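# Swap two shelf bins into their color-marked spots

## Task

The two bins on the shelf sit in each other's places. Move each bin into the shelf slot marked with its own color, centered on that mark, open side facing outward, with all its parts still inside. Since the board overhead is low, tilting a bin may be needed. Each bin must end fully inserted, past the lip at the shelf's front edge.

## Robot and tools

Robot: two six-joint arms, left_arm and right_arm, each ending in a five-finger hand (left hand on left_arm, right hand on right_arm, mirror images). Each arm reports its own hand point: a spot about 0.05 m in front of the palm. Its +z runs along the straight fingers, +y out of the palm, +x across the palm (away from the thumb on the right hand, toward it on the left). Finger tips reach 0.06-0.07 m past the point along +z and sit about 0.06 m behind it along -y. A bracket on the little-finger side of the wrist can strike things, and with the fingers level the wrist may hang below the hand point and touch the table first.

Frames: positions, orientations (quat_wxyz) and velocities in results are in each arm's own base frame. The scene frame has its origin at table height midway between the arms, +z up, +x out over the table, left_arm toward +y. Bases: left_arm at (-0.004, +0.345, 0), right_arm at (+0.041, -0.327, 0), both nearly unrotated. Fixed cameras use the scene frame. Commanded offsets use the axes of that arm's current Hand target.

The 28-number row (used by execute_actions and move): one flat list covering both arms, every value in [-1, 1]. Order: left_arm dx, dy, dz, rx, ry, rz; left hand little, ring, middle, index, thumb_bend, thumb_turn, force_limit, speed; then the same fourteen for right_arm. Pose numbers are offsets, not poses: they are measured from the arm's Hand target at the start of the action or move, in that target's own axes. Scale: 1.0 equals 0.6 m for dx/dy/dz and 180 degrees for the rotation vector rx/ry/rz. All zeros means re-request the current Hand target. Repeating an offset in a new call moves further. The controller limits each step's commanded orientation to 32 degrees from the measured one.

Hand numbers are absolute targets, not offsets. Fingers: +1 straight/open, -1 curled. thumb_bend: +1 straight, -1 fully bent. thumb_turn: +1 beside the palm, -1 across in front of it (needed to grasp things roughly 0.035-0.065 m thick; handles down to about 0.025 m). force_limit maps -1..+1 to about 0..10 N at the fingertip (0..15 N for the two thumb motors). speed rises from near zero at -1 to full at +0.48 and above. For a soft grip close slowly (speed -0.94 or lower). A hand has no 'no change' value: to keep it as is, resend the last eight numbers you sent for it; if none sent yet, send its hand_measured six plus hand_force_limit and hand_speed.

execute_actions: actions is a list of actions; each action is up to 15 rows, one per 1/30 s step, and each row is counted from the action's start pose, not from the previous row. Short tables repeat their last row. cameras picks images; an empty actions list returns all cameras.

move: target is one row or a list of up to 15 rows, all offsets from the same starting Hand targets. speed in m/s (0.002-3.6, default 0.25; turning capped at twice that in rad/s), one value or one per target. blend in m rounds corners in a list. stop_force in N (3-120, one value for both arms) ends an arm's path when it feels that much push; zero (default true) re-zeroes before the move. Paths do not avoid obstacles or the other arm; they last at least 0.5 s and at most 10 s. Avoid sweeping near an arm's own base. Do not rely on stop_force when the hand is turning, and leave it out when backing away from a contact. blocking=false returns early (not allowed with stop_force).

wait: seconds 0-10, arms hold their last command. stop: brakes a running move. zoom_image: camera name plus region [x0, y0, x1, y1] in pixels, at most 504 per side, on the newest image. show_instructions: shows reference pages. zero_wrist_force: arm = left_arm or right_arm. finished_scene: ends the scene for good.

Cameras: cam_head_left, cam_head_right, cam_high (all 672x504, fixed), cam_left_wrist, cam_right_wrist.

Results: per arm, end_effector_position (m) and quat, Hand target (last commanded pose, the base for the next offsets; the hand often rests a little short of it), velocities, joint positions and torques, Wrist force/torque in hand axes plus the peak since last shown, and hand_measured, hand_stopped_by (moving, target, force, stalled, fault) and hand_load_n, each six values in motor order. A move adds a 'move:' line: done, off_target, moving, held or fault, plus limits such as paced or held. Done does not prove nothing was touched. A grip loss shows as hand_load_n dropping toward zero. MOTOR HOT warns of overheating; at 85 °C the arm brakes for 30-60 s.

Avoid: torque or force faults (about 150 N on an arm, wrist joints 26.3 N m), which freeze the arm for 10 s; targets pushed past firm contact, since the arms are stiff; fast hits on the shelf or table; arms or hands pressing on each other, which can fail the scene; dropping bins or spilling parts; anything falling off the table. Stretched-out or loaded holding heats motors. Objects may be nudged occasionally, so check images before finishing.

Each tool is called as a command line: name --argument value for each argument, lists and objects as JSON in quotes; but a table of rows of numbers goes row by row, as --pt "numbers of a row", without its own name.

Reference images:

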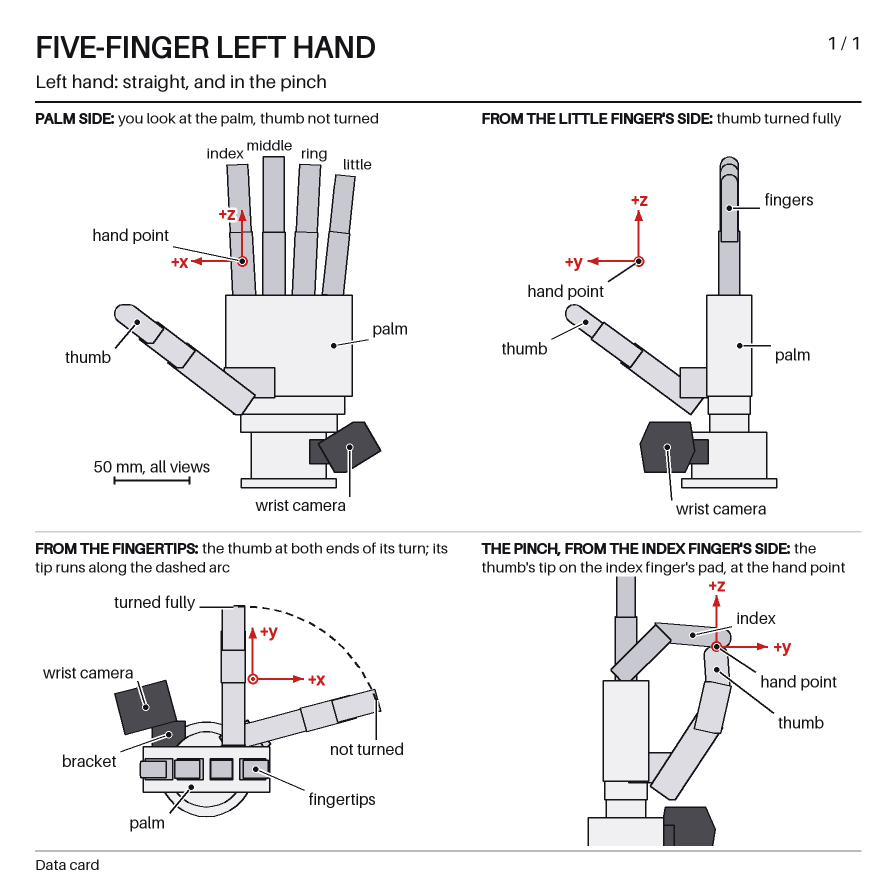

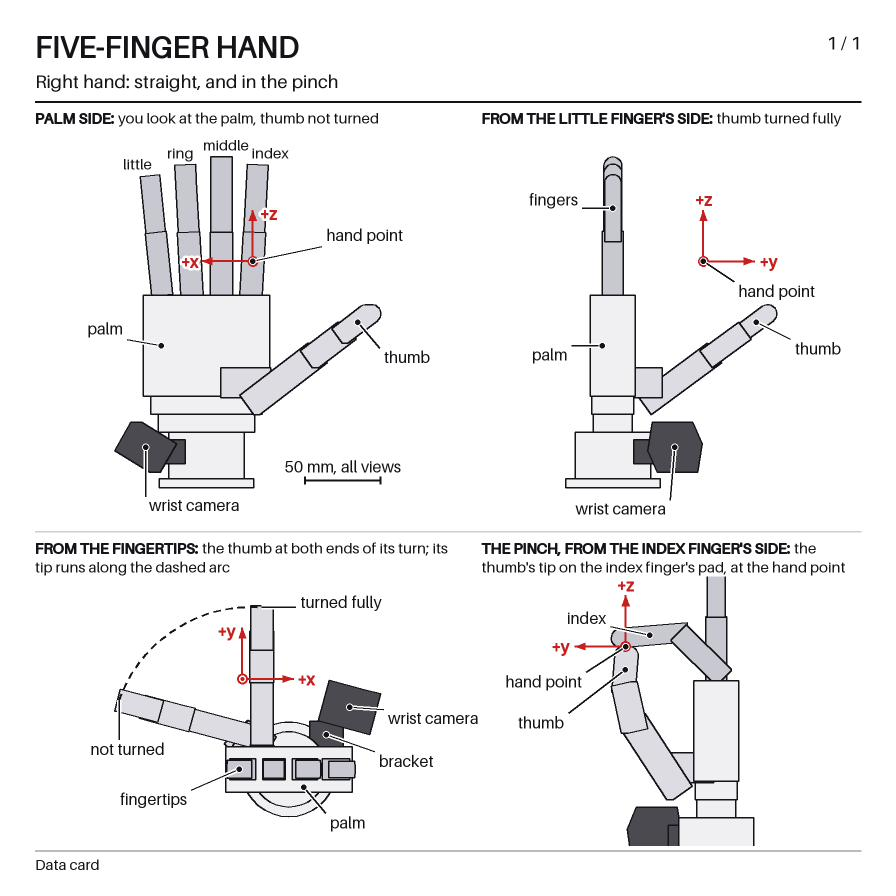

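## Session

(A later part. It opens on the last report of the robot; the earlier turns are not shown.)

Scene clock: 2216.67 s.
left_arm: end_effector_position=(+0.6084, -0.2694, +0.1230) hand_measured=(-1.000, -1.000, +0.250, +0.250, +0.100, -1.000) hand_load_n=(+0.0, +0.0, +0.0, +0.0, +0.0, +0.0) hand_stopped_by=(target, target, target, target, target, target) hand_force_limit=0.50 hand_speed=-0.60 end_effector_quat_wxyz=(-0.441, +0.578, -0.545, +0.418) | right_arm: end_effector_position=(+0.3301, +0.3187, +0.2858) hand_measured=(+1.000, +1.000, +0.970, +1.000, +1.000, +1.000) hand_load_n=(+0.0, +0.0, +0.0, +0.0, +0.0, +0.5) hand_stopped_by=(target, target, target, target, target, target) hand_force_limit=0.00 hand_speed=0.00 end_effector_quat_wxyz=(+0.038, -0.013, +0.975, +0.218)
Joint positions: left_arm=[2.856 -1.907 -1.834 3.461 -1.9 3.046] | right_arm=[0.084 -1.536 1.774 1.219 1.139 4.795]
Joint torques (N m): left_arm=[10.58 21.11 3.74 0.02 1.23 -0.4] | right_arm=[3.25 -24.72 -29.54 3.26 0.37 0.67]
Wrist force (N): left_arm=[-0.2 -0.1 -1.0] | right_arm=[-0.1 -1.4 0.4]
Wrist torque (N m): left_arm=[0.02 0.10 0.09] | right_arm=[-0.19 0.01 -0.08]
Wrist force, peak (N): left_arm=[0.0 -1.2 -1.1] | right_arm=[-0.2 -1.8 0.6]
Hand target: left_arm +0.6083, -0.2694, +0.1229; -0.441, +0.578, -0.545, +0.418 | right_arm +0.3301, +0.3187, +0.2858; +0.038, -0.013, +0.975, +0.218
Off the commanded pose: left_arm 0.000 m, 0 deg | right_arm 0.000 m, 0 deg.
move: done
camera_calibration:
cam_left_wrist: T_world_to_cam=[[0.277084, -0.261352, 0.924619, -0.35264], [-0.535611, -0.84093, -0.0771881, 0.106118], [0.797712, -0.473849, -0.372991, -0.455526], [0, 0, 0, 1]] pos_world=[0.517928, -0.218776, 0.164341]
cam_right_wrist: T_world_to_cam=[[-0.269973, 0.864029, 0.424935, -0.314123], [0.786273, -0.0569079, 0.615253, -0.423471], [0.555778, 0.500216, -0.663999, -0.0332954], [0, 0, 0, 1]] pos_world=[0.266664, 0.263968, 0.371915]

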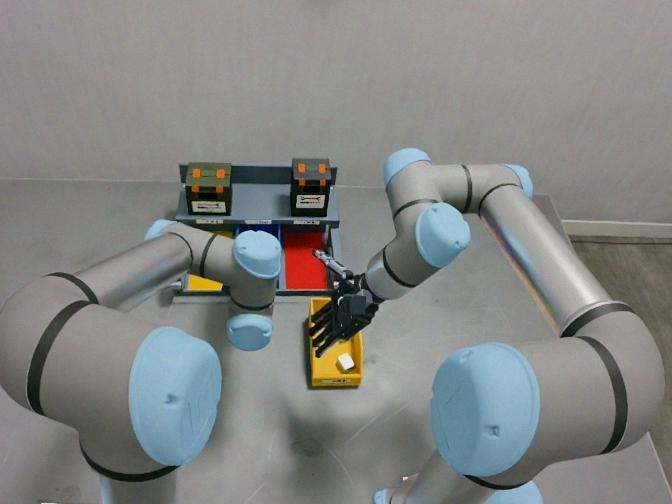

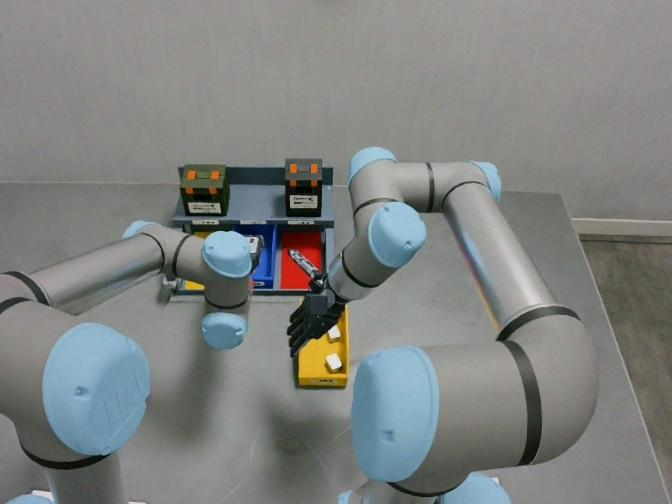

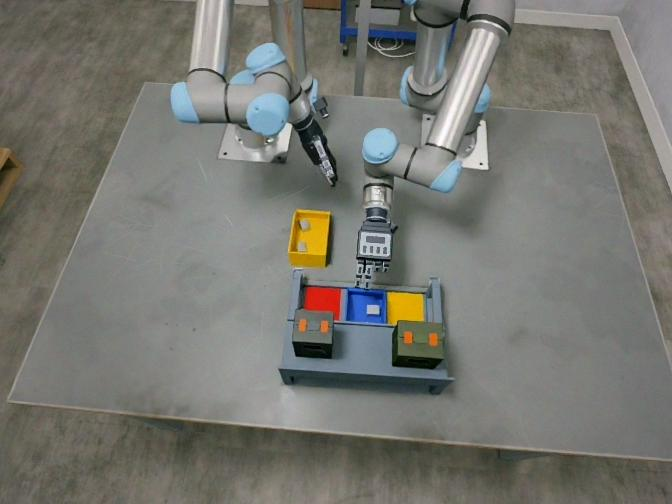

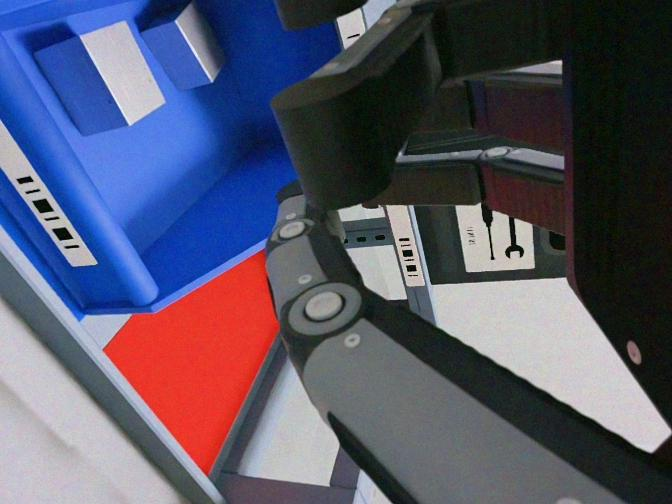

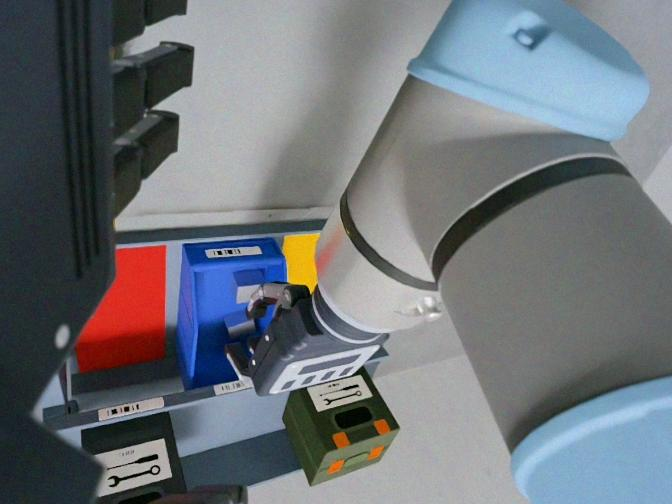

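move --pt "0 -0.2045 -0.0548 0 0 0 -1 -1 0.25 0.25 0.1 -1 0.5 -0.6 -0.1053 -0.2772 -0.0528 0.0017 0.023 0.011 1 1 0.97 1 1 1 0 0" --pt "0.1032 -0.1405 -0.2937 -0.4255 -0.2347 -0.5034 1 1 1 1 1 1 0.5 0 -0.1053 -0.2772 -0.0528 0.0017 0.023 0.011 1 1 1 1 1 1 0 0" --speed '[0.2,0.25]' --cameras '["all"]'

Scene clock: 2269.93 s.
left_arm: end_effector_position=(+0.4640, -0.3392, +0.2506) hand_measured=(+1.000, +1.000, +1.000, +1.000, +1.000, +1.000) hand_load_n=(-0.5, +0.0, +0.0, +0.0, +0.0, +0.0) hand_stopped_by=(target, target, target, target, target, target) hand_force_limit=0.50 hand_speed=0.00 end_effector_quat_wxyz=(+0.218, +0.976, +0.028, +0.005) | right_arm: end_effector_position=(+0.3977, +0.1552, +0.2490) hand_measured=(+1.000, +1.000, +1.000, +1.000, +1.000, +1.000) hand_load_n=(+0.0, +0.0, +0.0, +0.0, +0.0, +0.0) hand_stopped_by=(target, target, target, target, target, target) hand_force_limit=0.00 hand_speed=0.00 end_effector_quat_wxyz=(-0.001, -0.004, +0.977, +0.215)
Joint positions: left_arm=[3.033 -1.96 -1.431 1.894 -1.137 1.389] | right_arm=[-0.383 -1.387 1.771 1.362 1.172 4.287]
Joint torques (N m): left_arm=[-10.22 20.32 27.43 -3.73 2.17 -1.69] | right_arm=[-6.56 -20.47 -7.37 1.23 0.03 -1.68]
Wrist force (N): left_arm=[0.4 -0.9 0.2] | right_arm=[-0.5 -1.2 0.1]
Wrist torque (N m): left_arm=[-0.03 -0.06 -0.04] | right_arm=[-0.12 0.09 -0.26]
Wrist force, peak (N): left_arm=[-0.1 2.2 -0.7] | right_arm=[-1.0 -3.0 -0.3]
Hand target: left_arm +0.4640, -0.3392, +0.2506; +0.218, +0.976, +0.028, +0.005 | right_arm +0.3977, +0.1553, +0.2490; -0.001, -0.004, +0.977, +0.215
Off the commanded pose: left_arm 0.000 m, 0 deg | right_arm 0.000 m, 0 deg.
move: done
camera_calibration:
cam_left_wrist: T_world_to_cam=[[0.228857, 0.878442, -0.419481, 0.297053], [0.808624, 0.0683708, 0.584339, -0.501101], [0.541988, -0.472933, -0.694682, -0.126178], [0, 0, 0, 1]] pos_world=[0.405607, -0.286357, 0.329768]
cam_right_wrist: T_world_to_cam=[[-0.234437, 0.866876, 0.439961, -0.157295], [0.832911, -0.0542628, 0.55074, -0.466186], [0.501297, 0.495562, -0.709309, 0.0201029], [0, 0, 0, 1]] pos_world=[0.341338, 0.101097, 0.34021]

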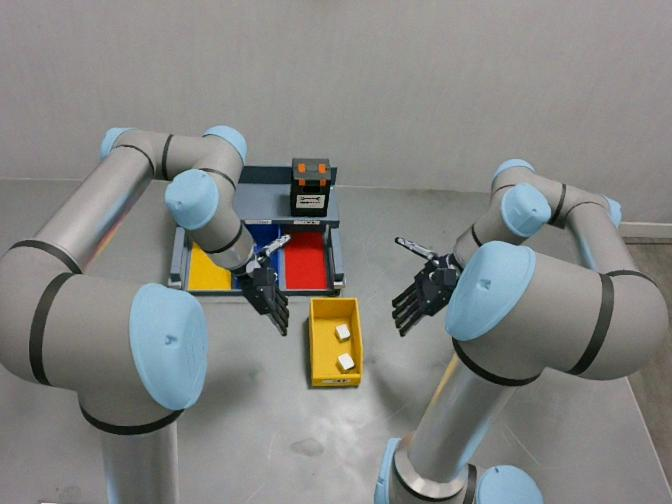

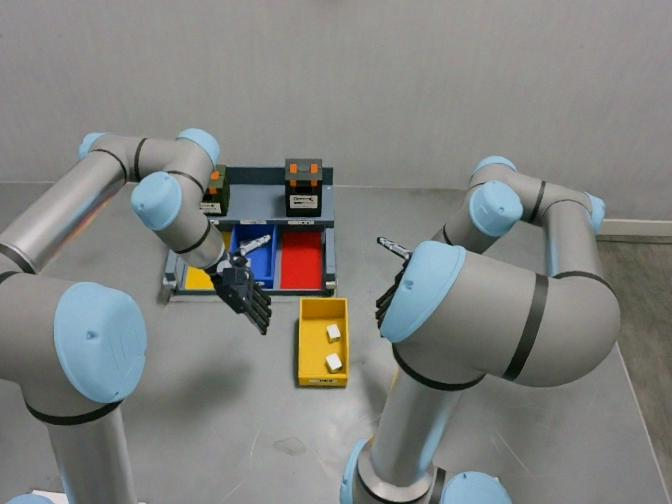

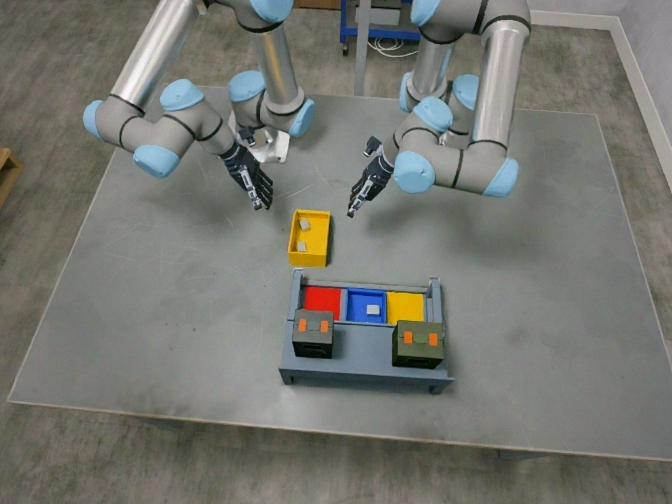

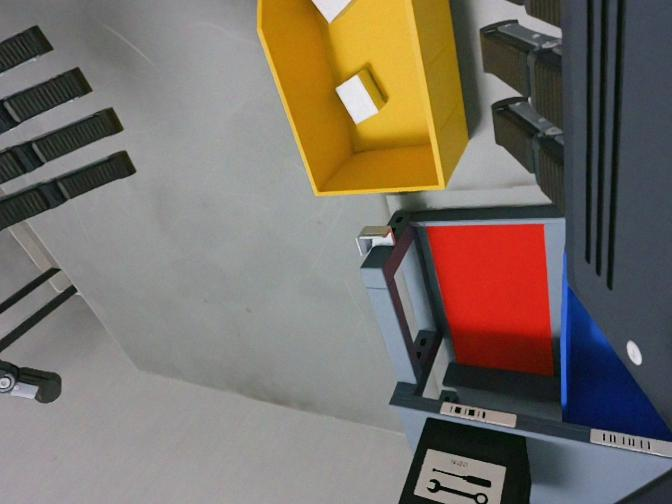

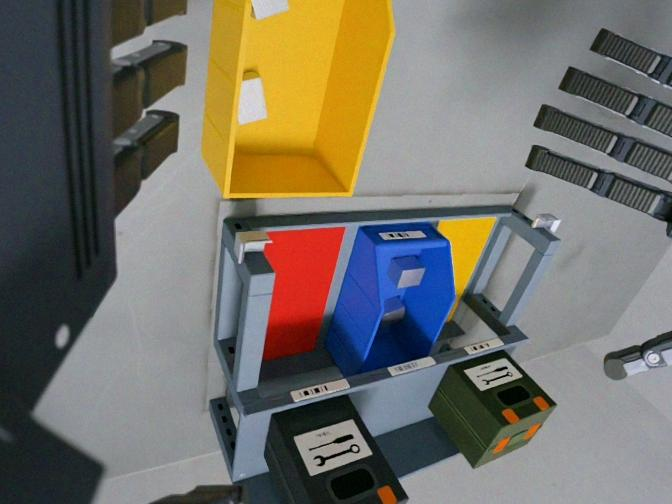

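move --target '[0.0133,-0.0882,0.2007,0,0,0,1,1,1,1,1,1,0.5,0, -0.0133,-0.087,0.1985,0,0,0,1,1,1,1,1,1,0,0]' --speed 0.12 --cameras '["cam_left_wrist","cam_right_wrist","cam_high"]'

Scene clock: 2313.67 s.
left_arm: end_effector_position=(+0.4717, -0.3421, +0.1190) hand_measured=(+1.000, +1.000, +1.000, +1.000, +1.000, +1.000) hand_load_n=(+0.0, -0.5, +0.0, +0.0, +0.0, +0.0) hand_stopped_by=(target, target, target, target, target, target) hand_force_limit=0.50 hand_speed=0.00 end_effector_quat_wxyz=(+0.218, +0.976, +0.028, +0.004) | right_arm: end_effector_position=(+0.4055, +0.1580, +0.1190) hand_measured=(+1.000, +1.000, +1.000, +1.000, +1.000, +1.000) hand_load_n=(+0.0, +0.0, +0.0, +0.0, +0.0, +0.0) hand_stopped_by=(target, target, target, target, target, target) hand_force_limit=0.00 hand_speed=0.00 end_effector_quat_wxyz=(-0.001, -0.004, +0.977, +0.215)
Joint positions: left_arm=[3.029 -2.098 -1.585 2.188 -1.138 1.384] | right_arm=[-0.367 -1.205 1.913 1.031 1.17 4.303]
Joint torques (N m): left_arm=[-6.6 48.88 28 -0.63 1.29 -1.05] | right_arm=[-2.33 -28.11 -24.45 2.37 -1.57 -0.76]
Wrist force (N): left_arm=[0.2 -0.9 0.3] | right_arm=[-0.4 -0.9 0.0]
Wrist torque (N m): left_arm=[-0.03 -0.02 0.02] | right_arm=[-0.04 0.05 -0.24]
Wrist force, peak (N): left_arm=[0.2 -1.6 1.1] | right_arm=[-0.6 -1.7 1.1]
Hand target: left_arm +0.4718, -0.3421, +0.1190; +0.218, +0.976, +0.028, +0.005 | right_arm +0.4056, +0.1579, +0.1189; -0.001, -0.004, +0.977, +0.215
Off the commanded pose: left_arm 0.000 m, 0 deg | right_arm 0.000 m, 0 deg.
move: done
camera_calibration:
cam_left_wrist: T_world_to_cam=[[0.228692, 0.878503, -0.419442, 0.242713], [0.808871, 0.06827, 0.584009, -0.430296], [0.541689, -0.472833, -0.694983, -0.222931], [0, 0, 0, 1]] pos_world=[0.413307, -0.289257, 0.198167]
cam_right_wrist: T_world_to_cam=[[-0.234328, 0.86681, 0.440149, -0.100659], [0.833001, -0.0543903, 0.550591, -0.401011], [0.501198, 0.495664, -0.709309, -0.0773814], [0, 0, 0, 1]] pos_world=[0.349239, 0.103796, 0.210211]
Images, in order (width x height): cam_high 672x504, cam_left_wrist 672x504, cam_right_wrist 672x504.

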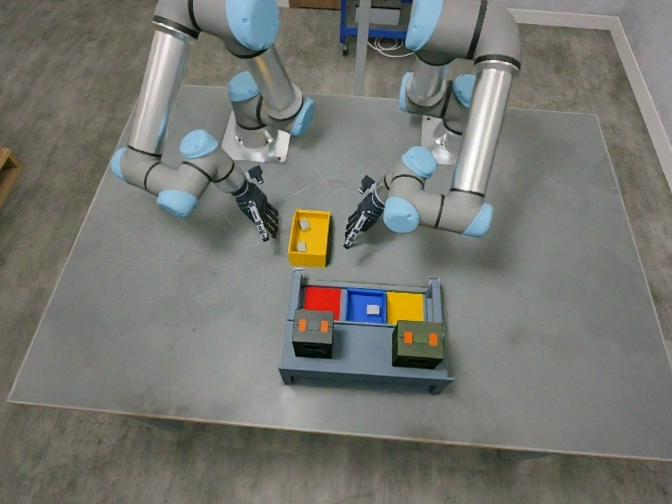

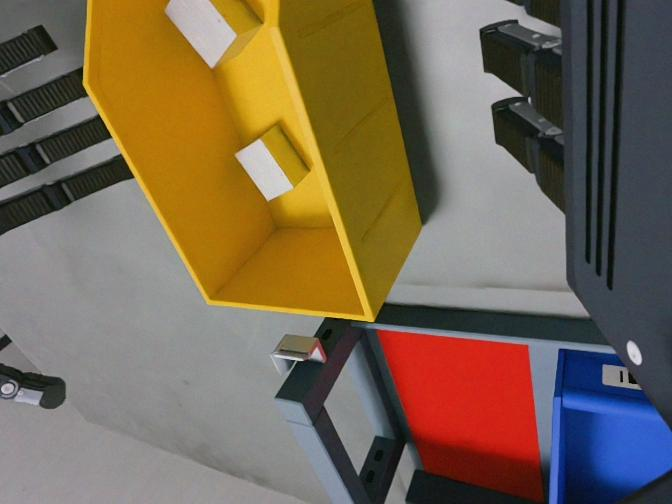

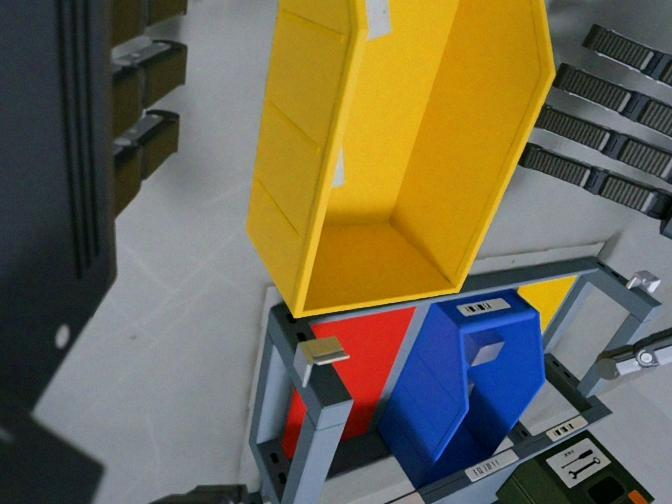

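move --target '[0,0.083,0.0387,0,0,0,1,1,1,1,1,1,0.5,0, 0,0.083,0.0387,0,0,0,1,1,1,1,1,1,0,0]' --speed 0.03 --stop_force 5 --cameras '["cam_left_wrist","cam_right_wrist"]'

Scene clock: 2326.23 s.
left_arm: end_effector_position=(+0.4744, -0.3890, +0.1192) hand_measured=(+1.000, +1.000, +1.000, +1.000, +1.000, +1.000) hand_load_n=(+0.0, +0.0, +0.5, +0.0, +0.0, +0.0) hand_stopped_by=(target, target, target, target, target, target) hand_force_limit=0.50 hand_speed=0.00 end_effector_quat_wxyz=(+0.218, +0.976, +0.028, +0.005) | right_arm: end_effector_position=(+0.4052, +0.2049, +0.1188) hand_measured=(+1.000, +1.000, +1.000, +1.000, +1.000, +1.000) hand_load_n=(+0.0, +0.0, +0.5, +0.0, +0.0, +0.0) hand_stopped_by=(target, target, target, target, target, target) hand_force_limit=0.00 hand_speed=0.00 end_effector_quat_wxyz=(-0.001, -0.004, +0.977, +0.215)
Joint positions: left_arm=[2.929 -2.14 -1.503 2.193 -1.147 1.276] | right_arm=[-0.241 -1.207 1.899 0.992 1.152 4.44]
Joint torques (N m): left_arm=[-6.27 53.88 2.21 -0.76 0.43 -1.82] | right_arm=[9.89 -34.69 -1.57 4.97 0.05 1.23]
Wrist force (N): left_arm=[1.3 -4.5 -4.6] | right_arm=[-1.0 -3.3 -4.7]
Wrist torque (N m): left_arm=[0.33 -0.07 0.09] | right_arm=[0.43 0.08 -0.21]
Wrist force, peak (N): left_arm=[-0.7 -20.3 -17.9] | right_arm=[1.0 -19.7 -19.9]
Hand target: left_arm +0.4744, -0.3890, +0.1192; +0.218, +0.976, +0.028, +0.005 (not the last commanded pose) | right_arm +0.4052, +0.2049, +0.1188; -0.001, -0.004, +0.977, +0.215 (not the last commanded pose)
Off the commanded pose: left_arm 0.008 m, 0 deg | right_arm 0.008 m, 0 deg.
move: contact (left_arm, right_arm)
camera_calibration:
cam_left_wrist: T_world_to_cam=[[0.228902, 0.878503, -0.419328, 0.283271], [0.808547, 0.0682982, 0.584455, -0.429339], [0.542085, -0.472829, -0.694677, -0.246654], [0, 0, 0, 1]] pos_world=[0.416007, -0.336157, 0.198368]
cam_right_wrist: T_world_to_cam=[[-0.234481, 0.866891, 0.439907, -0.14129], [0.832854, -0.0542457, 0.550828, -0.398113], [0.501371, 0.495537, -0.709274, -0.100718], [0, 0, 0, 1]] pos_world=[0.348938, 0.150797, 0.21001]
Images, in order (width x height): cam_left_wrist 672x504, cam_right_wrist 672x504.

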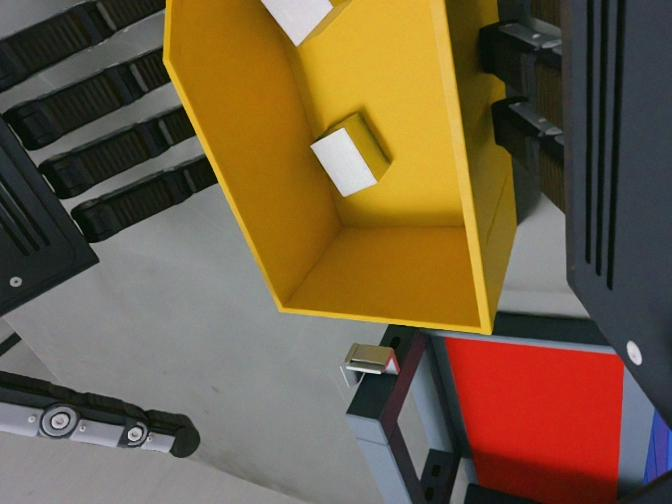

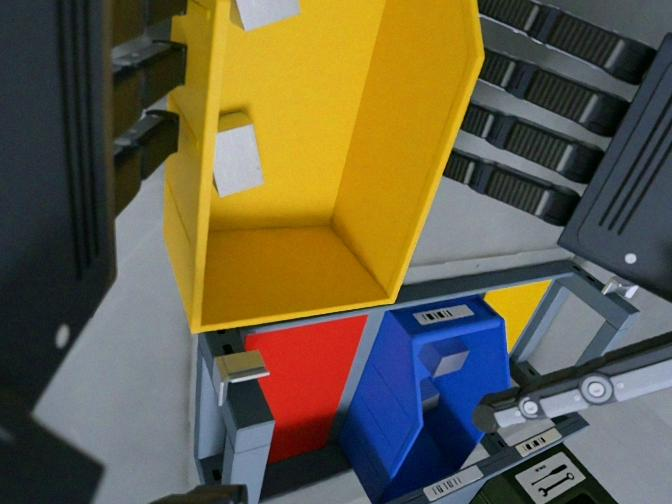

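move --target '[0,0.0014,0.0006,0,0,0,1,1,1,1,1,1,0.5,0, 0,0.0014,0.0006,0,0,0,1,1,1,1,1,1,0,0]' --speed 0.02

move --target '[0,0,0,0,0,0,1,0.8,1,0.8,1,1,-0.05,-0.9, 0,0,0,0,0,0,1,0.8,1,0.8,1,1,-0.05,-0.9]' --cameras '["cam_left_wrist"]'

Scene clock: 2336.20 s.
left_arm: end_effector_position=(+0.4744, -0.3899, +0.1192) hand_measured=(+1.000, +1.000, +1.000, +1.000, +1.000, +1.000) hand_load_n=(+0.0, +0.0, +2.0, +0.0, +0.0, +0.0) hand_stopped_by=(target, target, target, target, target, target) hand_force_limit=0.50 hand_speed=0.00 end_effector_quat_wxyz=(+0.218, +0.976, +0.028, +0.005) | right_arm: end_effector_position=(+0.4052, +0.2059, +0.1189) hand_measured=(+1.000, +1.000, +1.000, +1.000, +1.000, +1.000) hand_load_n=(+0.0, +0.0, +3.5, +0.0, +0.0, +0.0) hand_stopped_by=(target, target, target, target, target, target) hand_force_limit=0.00 hand_speed=0.00 end_effector_quat_wxyz=(-0.001, -0.004, +0.977, +0.215)
Joint positions: left_arm=[2.928 -2.14 -1.501 2.193 -1.148 1.274] | right_arm=[-0.238 -1.207 1.899 0.992 1.152 4.443]
Joint torques (N m): left_arm=[-16.93 22.91 29.2 -1.25 5.27 -1.2] | right_arm=[12.08 -31.51 -21.85 0.91 -6.4 0.52]
Wrist force (N): left_arm=[-1.0 -18.2 -15.1] | right_arm=[-0.7 -15.2 -16.9]
Wrist torque (N m): left_arm=[1.31 -0.43 0.35] | right_arm=[1.86 0.33 -0.59]
Wrist force, peak (N): left_arm=[-1.0 -18.2 -15.1] | right_arm=[-0.6 -15.5 -16.7]
Hand target: left_arm +0.4744, -0.3899, +0.1192; +0.218, +0.976, +0.028, +0.005 | right_arm +0.4052, +0.2059, +0.1189; -0.001, -0.004, +0.977, +0.215
Off the commanded pose: left_arm 0.000 m, 0 deg | right_arm 0.000 m, 0 deg.
move: done

Scene clock: 2336.70 s.
left_arm: end_effector_position=(+0.4744, -0.3899, +0.1192) hand_measured=(+1.000, +0.966, +1.000, +0.966, +1.000, +1.000) hand_load_n=(+0.0, +7.5, +1.5, +6.0, +0.0, +0.0) hand_stopped_by=(target, force, target, force, target, target) hand_force_limit=-0.05 hand_speed=-0.90 end_effector_quat_wxyz=(+0.218, +0.976, +0.028, +0.005) | right_arm: end_effector_position=(+0.4052, +0.2059, +0.1189) hand_measured=(+1.000, +0.974, +1.000, +0.966, +1.000, +1.000) hand_load_n=(+0.0, +5.0, +2.5, +10.0, +0.0, +0.0) hand_stopped_by=(target, force, target, force, target, target) hand_force_limit=-0.05 hand_speed=-0.90 end_effector_quat_wxyz=(-0.001, -0.004, +0.977, +0.215)
Joint positions: left_arm=[2.928 -2.14 -1.501 2.193 -1.148 1.274] | right_arm=[-0.238 -1.207 1.899 0.992 1.152 4.443]
Joint torques (N m): left_arm=[-18.22 28.15 26.34 -0.08 8.93 0.68] | right_arm=[9.69 -28.4 -20.92 2.65 -6.96 -1.14]
Wrist force (N): left_arm=[-0.8 -25.0 -13.1] | right_arm=[-0.2 -21.1 -14.4]
Wrist torque (N m): left_arm=[1.39 -0.37 0.52] | right_arm=[2.04 0.38 -0.58]
Wrist force, peak (N): left_arm=[-0.7 -26.1 -12.6] | right_arm=[-0.2 -21.1 -14.8]
Hand target: left_arm +0.4744, -0.3899, +0.1192; +0.218, +0.976, +0.028, +0.005 | right_arm +0.4052, +0.2059, +0.1189; -0.001, -0.004, +0.977, +0.215
Off the commanded pose: left_arm 0.000 m, 0 deg | right_arm 0.000 m, 0 deg.
move: done
camera_calibration:
cam_left_wrist: T_world_to_cam=[[0.22881, 0.878551, -0.419278, 0.284083], [0.808628, 0.0682722, 0.584345, -0.42938], [0.542002, -0.472745, -0.6948, -0.247046], [0, 0, 0, 1]] pos_world=[0.416107, -0.337056, 0.198368]
Images, in order (width x height): cam_left_wrist 672x504.

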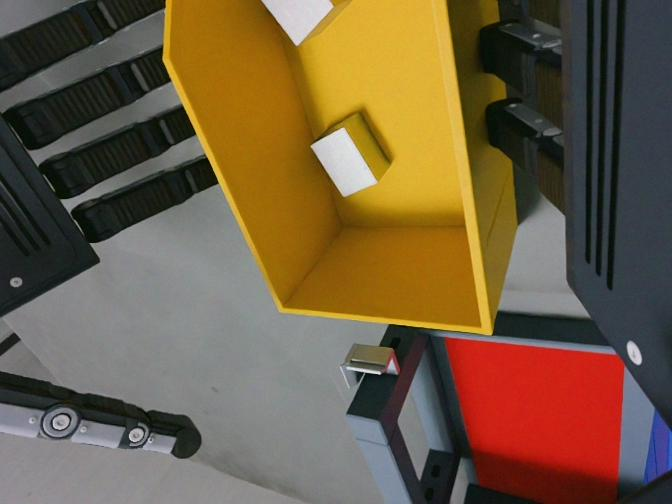

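move --target '[0,0.0423,-0.0906,0,0,0,1,0.8,1,0.8,1,1,-0.05,-0.9, 0,0.0423,-0.0906,0,0,0,1,0.8,1,0.8,1,1,-0.05,-0.9]' --speed 0.04 --cameras '["cam_left_wrist","cam_right_wrist"]'

Scene clock: 2361.43 s.
left_arm: end_effector_position=(+0.4747, -0.3898, +0.1795) hand_measured=(+1.000, +0.966, +1.000, +0.966, +1.000, +1.000) hand_load_n=(+0.0, +7.5, +1.5, +6.0, +0.0, +0.0) hand_stopped_by=(target, force, target, force, target, target) hand_force_limit=-0.05 hand_speed=-0.90 end_effector_quat_wxyz=(+0.218, +0.976, +0.028, +0.005) | right_arm: end_effector_position=(+0.4054, +0.2061, +0.1790) hand_measured=(+1.000, +0.974, +1.000, +0.966, +1.000, +1.000) hand_load_n=(+0.0, +5.0, +3.5, +10.5, +0.0, +0.0) hand_stopped_by=(target, force, target, force, target, target) hand_force_limit=-0.05 hand_speed=-0.90 end_effector_quat_wxyz=(-0.001, -0.004, +0.977, +0.215) end_effector_velocity=(+0.000, +0.000, -0.002) end_effector_angular_velocity=(+0.000, -0.002, +0.002)
Joint positions: left_arm=[2.928 -2.081 -1.428 2.06 -1.148 1.274] | right_arm=[-0.238 -1.292 1.831 1.143 1.151 4.444]
Joint velocities: left_arm=[within noise] | right_arm=[0.001 0.002 0.003 -0.007 -0.001 -0.001]
Joint torques (N m): left_arm=[0.19 26.87 6.66 1.83 9.24 2.16] | right_arm=[15.87 -22.93 -4.32 2.43 -8.09 0.59]
Wrist force (N): left_arm=[-0.7 -27.8 -9.3] | right_arm=[-1.4 -24.6 -8.1]
Wrist torque (N m): left_arm=[1.33 -0.35 0.57] | right_arm=[1.86 0.12 -0.71]
Wrist force, peak (N): left_arm=[-0.5 -28.2 -8.6] | right_arm=[-0.2 -21.2 -15.2]
Hand target: left_arm +0.4746, -0.3898, +0.1792; +0.218, +0.976, +0.028, +0.005 | right_arm +0.4053, +0.2061, +0.1789; -0.001, -0.004, +0.977, +0.215
Off the commanded pose: left_arm 0.000 m, 0 deg | right_arm 0.000 m, 0 deg.
move: done
camera_calibration:
cam_left_wrist: T_world_to_cam=[[0.229124, 0.878425, -0.419371, 0.309083], [0.808258, 0.0683899, 0.584843, -0.46472], [0.542421, -0.472962, -0.694324, -0.205582], [0, 0, 0, 1]] pos_world=[0.416308, -0.336957, 0.258668]
cam_right_wrist: T_world_to_cam=[[-0.234583, 0.866888, 0.43986, -0.168677], [0.832759, -0.0542175, 0.550975, -0.431224], [0.501481, 0.495547, -0.70919, -0.0586271], [0, 0, 0, 1]] pos_world=[0.348937, 0.151897, 0.27021]
Images, in order (width x height): cam_left_wrist 672x504, cam_right_wrist 672x504.

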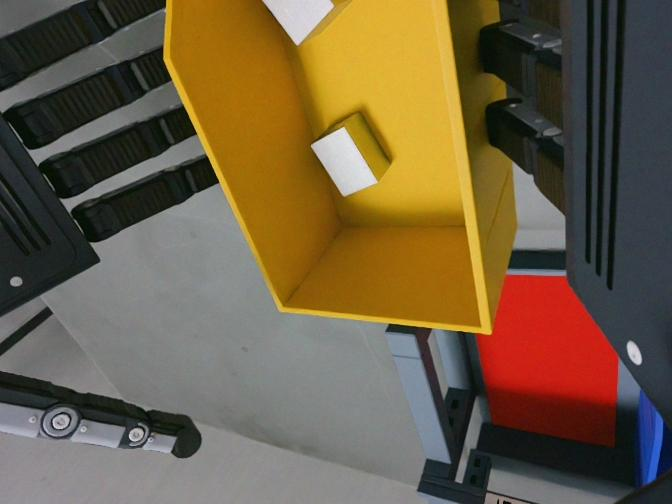

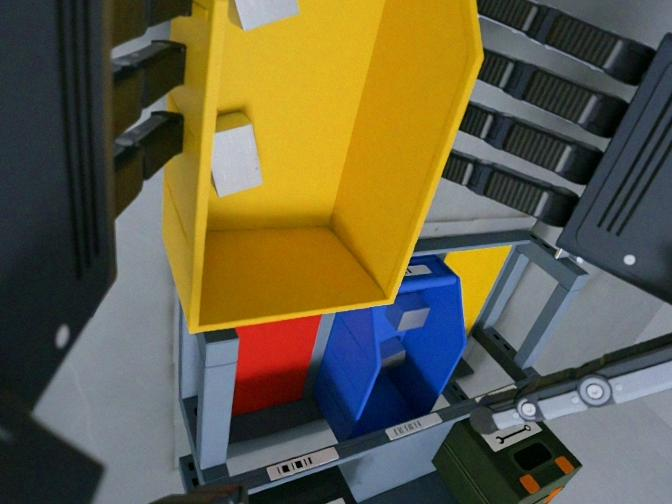

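move --target '[0.0333,-0.2115,-0.0986,0,0,0,1,0.8,1,0.8,1,1,-0.05,-0.9, -0.0333,0.2115,0.0986,0,0,0,1,0.8,1,0.8,1,1,-0.05,-0.9]' --speed 0.08

Scene clock: 2403.70 s.
left_arm: end_effector_position=(+0.4866, -0.2489, +0.1787) hand_measured=(+1.000, +0.966, +1.000, +0.966, +1.000, +1.000) hand_load_n=(+0.5, +7.5, +2.0, +7.0, +0.0, +0.0) hand_stopped_by=(target, force, target, force, target, target) hand_force_limit=-0.05 hand_speed=-0.90 end_effector_quat_wxyz=(+0.218, +0.976, +0.028, +0.005) | right_arm: end_effector_position=(+0.4243, +0.3462, +0.1784) hand_measured=(+1.000, +0.974, +1.000, +0.966, +1.000, +1.000) hand_load_n=(+0.0, +5.5, +3.5, +10.0, +0.0, +0.0) hand_stopped_by=(target, force, target, force, target, target) hand_force_limit=-0.05 hand_speed=-0.90 end_effector_quat_wxyz=(-0.001, -0.004, +0.977, +0.215)
Joint positions: left_arm=[3.24 -2.014 -1.573 1.993 -1.132 1.617] | right_arm=[0.131 -1.181 1.628 1.067 1.141 4.848]
Joint torques (N m): left_arm=[-13.99 33.77 29.77 -0.89 8.23 -0.27] | right_arm=[12.72 -41.88 -10.36 3.29 -8.35 -0.39]
Wrist force (N): left_arm=[-0.3 -28.4 -10.7] | right_arm=[-0.5 -24.8 -9.0]
Wrist torque (N m): left_arm=[1.38 -0.26 0.62] | right_arm=[1.91 0.15 -0.54]
Wrist force, peak (N): left_arm=[-0.9 -31.1 -10.4] | right_arm=[-1.4 -27.4 -8.6]
Hand target: left_arm +0.4867, -0.2489, +0.1787; +0.218, +0.976, +0.028, +0.005 | right_arm +0.4242, +0.3462, +0.1784; -0.001, -0.004, +0.977, +0.215
Off the commanded pose: left_arm 0.000 m, 0 deg | right_arm 0.000 m, 0 deg.
move: done

move --pt "0.005 -0.2027 -0.0945 0 0.0032 -0.0068 1 0.8 1 0.8 1 1 -0.05 -0.9 -0.007 0.2027 0.0945 0 0.0032 -0.0068 1 0.8 1 0.8 1 1 -0.05 -0.9" --pt "0.09 -0.2027 -0.0945 0 0.0032 -0.0068 1 0.8 1 0.8 1 1 -0.05 -0.9 -0.092 0.2027 0.0945 0 0.0032 -0.0068 1 0.8 1 0.8 1 1 -0.05 -0.9" --speed 0.08 --cameras '["all"]'

Scene clock: 2419.47 s.
left_arm: end_effector_position=(+0.5330, -0.1119, +0.1781) hand_measured=(+1.000, +0.966, +1.000, +0.966, +1.000, +1.000) hand_load_n=(+0.0, +7.5, +2.0, +7.0, +0.0, +0.0) hand_stopped_by=(target, force, target, force, target, target) hand_force_limit=-0.05 hand_speed=-0.90 end_effector_quat_wxyz=(+0.218, +0.975, +0.039, +0.007) | right_arm: end_effector_position=(+0.4784, +0.4808, +0.1780) hand_measured=(+1.000, +0.974, +1.000, +0.966, +1.000, +1.000) hand_load_n=(+0.0, +5.5, +4.0, +10.0, +0.0, +0.0) hand_stopped_by=(target, force, target, force, target, target) hand_force_limit=-0.05 hand_speed=-0.90 end_effector_quat_wxyz=(-0.004, -0.015, +0.977, +0.215)
Joint positions: left_arm=[3.509 -2.104 -1.466 1.863 -1.152 1.887] | right_arm=[0.373 -0.916 1.186 1.148 1.164 5.086]
Joint torques (N m): left_arm=[-2.35 49.83 9.7 -3 7.14 2.21] | right_arm=[20.34 -50.01 -22.17 -2.37 -6.51 1.13]
Wrist force (N): left_arm=[-0.6 -29.0 -10.8] | right_arm=[-0.9 -25.9 -9.1]
Wrist torque (N m): left_arm=[1.48 -0.26 0.58] | right_arm=[1.94 0.16 -0.57]
Wrist force, peak (N): left_arm=[-1.0 -32.0 -10.9] | right_arm=[-1.1 -28.4 -8.9]
Hand target: left_arm +0.5331, -0.1118, +0.1781; +0.218, +0.975, +0.039, +0.007 | right_arm +0.4784, +0.4808, +0.1780; -0.004, -0.015, +0.977, +0.215
Off the commanded pose: left_arm 0.000 m, 0 deg | right_arm 0.000 m, 0 deg.
move: done
camera_calibration:
cam_left_wrist: T_world_to_cam=[[0.208158, 0.883618, -0.419392, 0.0628197], [0.806844, 0.0872486, 0.584287, -0.527076], [0.552878, -0.460008, -0.69478, -0.110887], [0, 0, 0, 1]] pos_world=[0.473498, -0.0605307, 0.257268]
cam_right_wrist: T_world_to_cam=[[-0.254772, 0.861096, 0.440006, -0.376778], [0.834043, -0.0345864, 0.550614, -0.486671], [0.489349, 0.507265, -0.709379, -0.231952], [0, 0, 0, 1]] pos_world=[0.423418, 0.425271, 0.26921]

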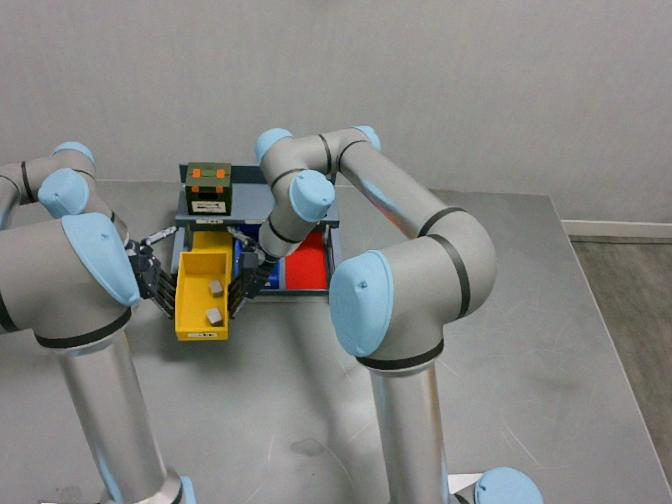

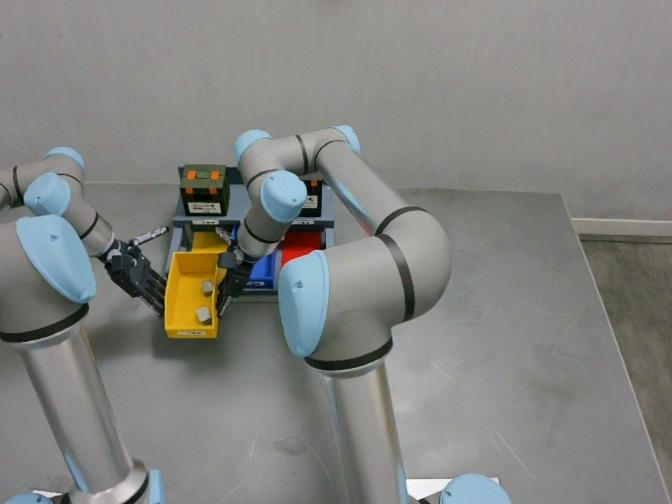

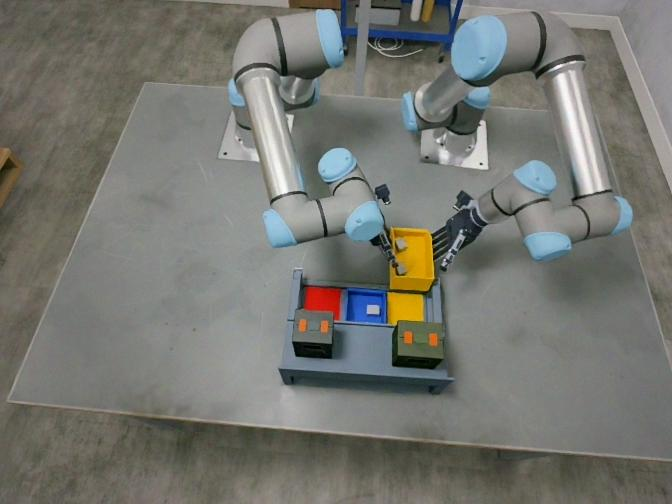

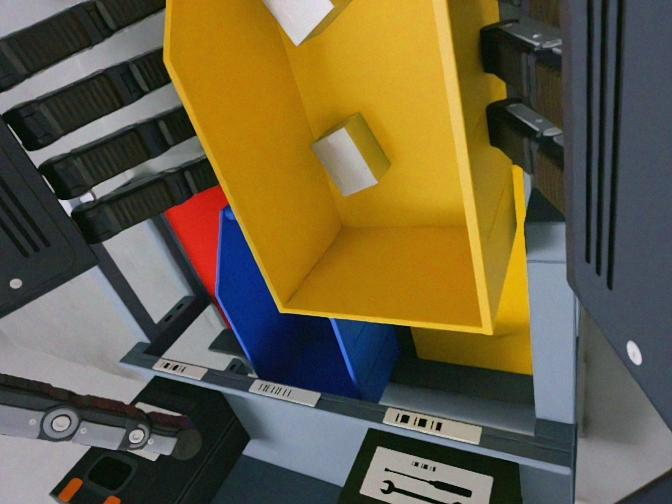

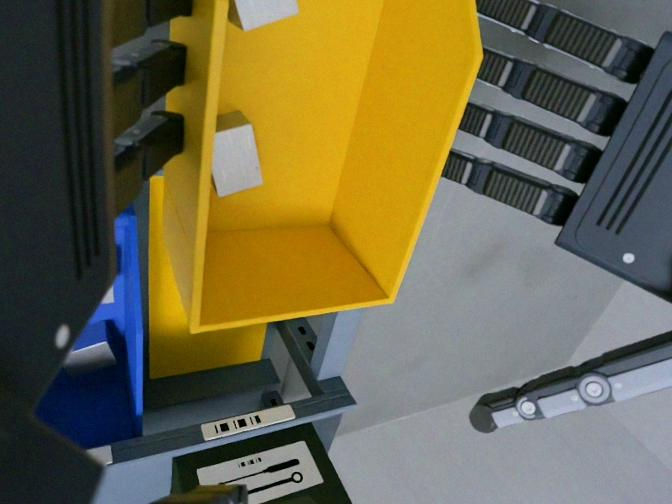

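move --target '[0.0018,-0.0281,0.0602,0,0.0402,0.0188,1,0.8,1,0.8,1,1,-0.05,-0.9, -0.0018,-0.0281,0.0602,0,-0.0402,-0.0188,1,0.8,1,0.8,1,1,-0.05,-0.9]' --speed 0.05 --cameras '["all"]'

Scene clock: 2480.77 s.
left_arm: end_effector_position=(+0.5340, -0.1118, +0.1383) hand_measured=(+1.000, +0.966, +1.000, +0.966, +1.000, +1.000) hand_load_n=(+0.0, +7.0, +1.5, +7.0, +0.0, +0.0) hand_stopped_by=(target, force, target, force, target, target) hand_force_limit=-0.05 hand_speed=-0.90 end_effector_quat_wxyz=(+0.215, +0.974, +0.024, +0.075) | right_arm: end_effector_position=(+0.4794, +0.4807, +0.1381) hand_measured=(+1.000, +0.974, +1.000, +0.966, +1.000, +1.000) hand_load_n=(+0.0, +5.5, +3.5, +9.5, -0.5, +0.0) hand_stopped_by=(target, force, target, force, target, target) hand_force_limit=-0.05 hand_speed=-0.90 end_effector_quat_wxyz=(+0.064, -0.030, +0.974, +0.215)
Joint positions: left_arm=[3.526 -2.084 -1.594 2.096 -1.112 1.909] | right_arm=[0.39 -0.95 1.332 0.902 1.214 5.092]
Joint torques (N m): left_arm=[-15.17 44.22 25.14 -4.99 6.8 -1.6] | right_arm=[8.55 -44.36 -34.82 0.38 -9.03 0.93]
Wrist force (N): left_arm=[-0.7 -28.4 -9.1] | right_arm=[-0.2 -25.5 -7.7]
Wrist torque (N m): left_arm=[1.36 -0.21 0.45] | right_arm=[1.87 0.24 -0.62]
Wrist force, peak (N): left_arm=[-0.7 -29.3 -10.3] | right_arm=[-0.8 -26.1 -8.6]
Hand target: left_arm +0.5340, -0.1119, +0.1383; +0.215, +0.974, +0.024, +0.075 | right_arm +0.4795, +0.4807, +0.1381; +0.064, -0.030, +0.974, +0.215
Off the commanded pose: left_arm 0.000 m, 0 deg | right_arm 0.000 m, 0 deg.
move: done
camera_calibration:
cam_left_wrist: T_world_to_cam=[[0.263255, 0.888119, -0.376751, 0.0109966], [0.717955, 0.0804938, 0.69142, -0.472673], [0.644389, -0.45251, -0.616439, -0.19779], [0, 0, 0, 1]] pos_world=[0.463917, -0.0612209, 0.209033]
cam_right_wrist: T_world_to_cam=[[-0.314229, 0.859107, 0.403974, -0.324568], [0.749528, -0.0366497, 0.660957, -0.439259], [0.582639, 0.510482, -0.632408, -0.317564], [0, 0, 0, 1]] pos_world=[0.412273, 0.424851, 0.220618]

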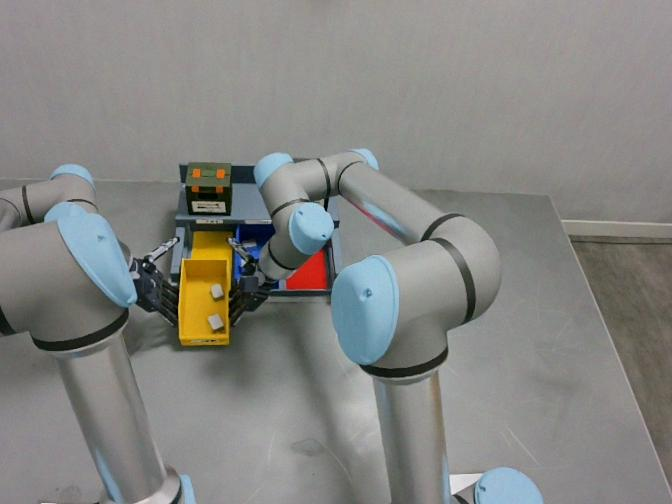

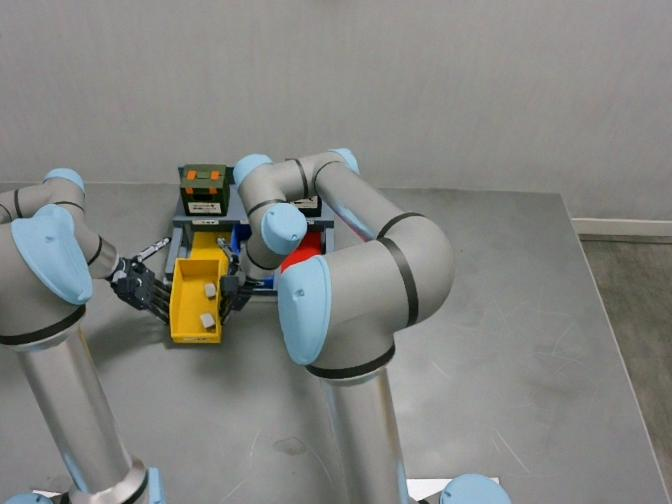

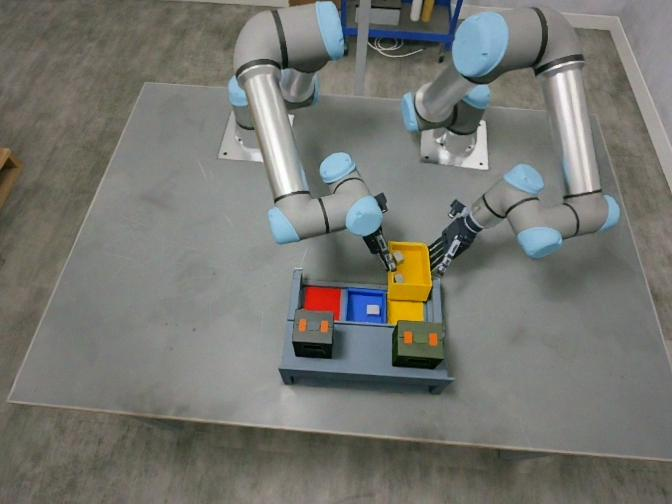

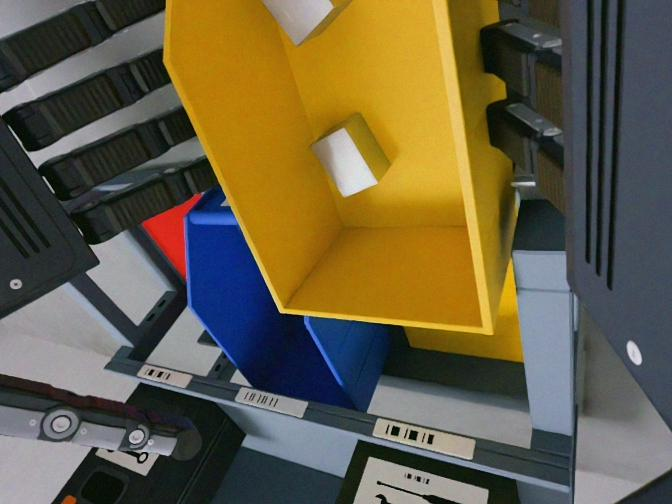

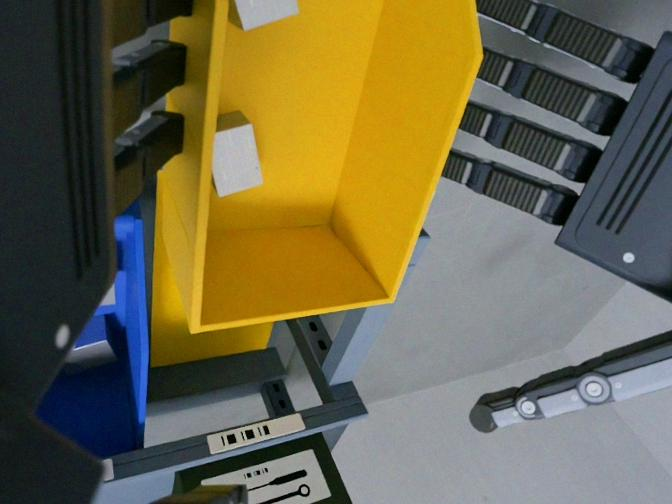

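zoom_image --camera "cam_left_wrist" --region '[420, 60, 620, 380]'

zoom_image --camera "cam_high" --region '[340, 200, 500, 340]'

Scaled by 1.575 from the camera's 672x504 image, which has a finer 960x720 frame.

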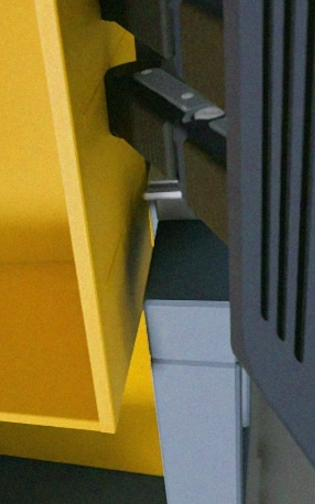

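Scaled by 3.150 from the camera's 672x504 image, which has a finer 960x720 frame.

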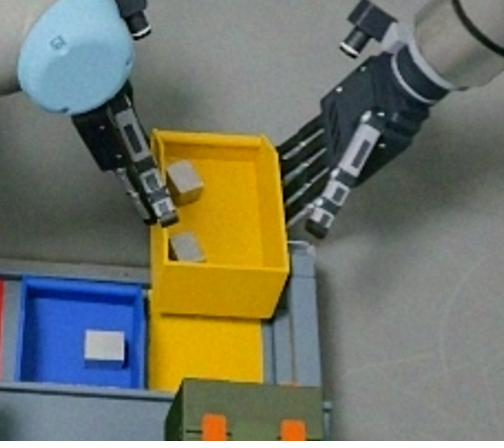

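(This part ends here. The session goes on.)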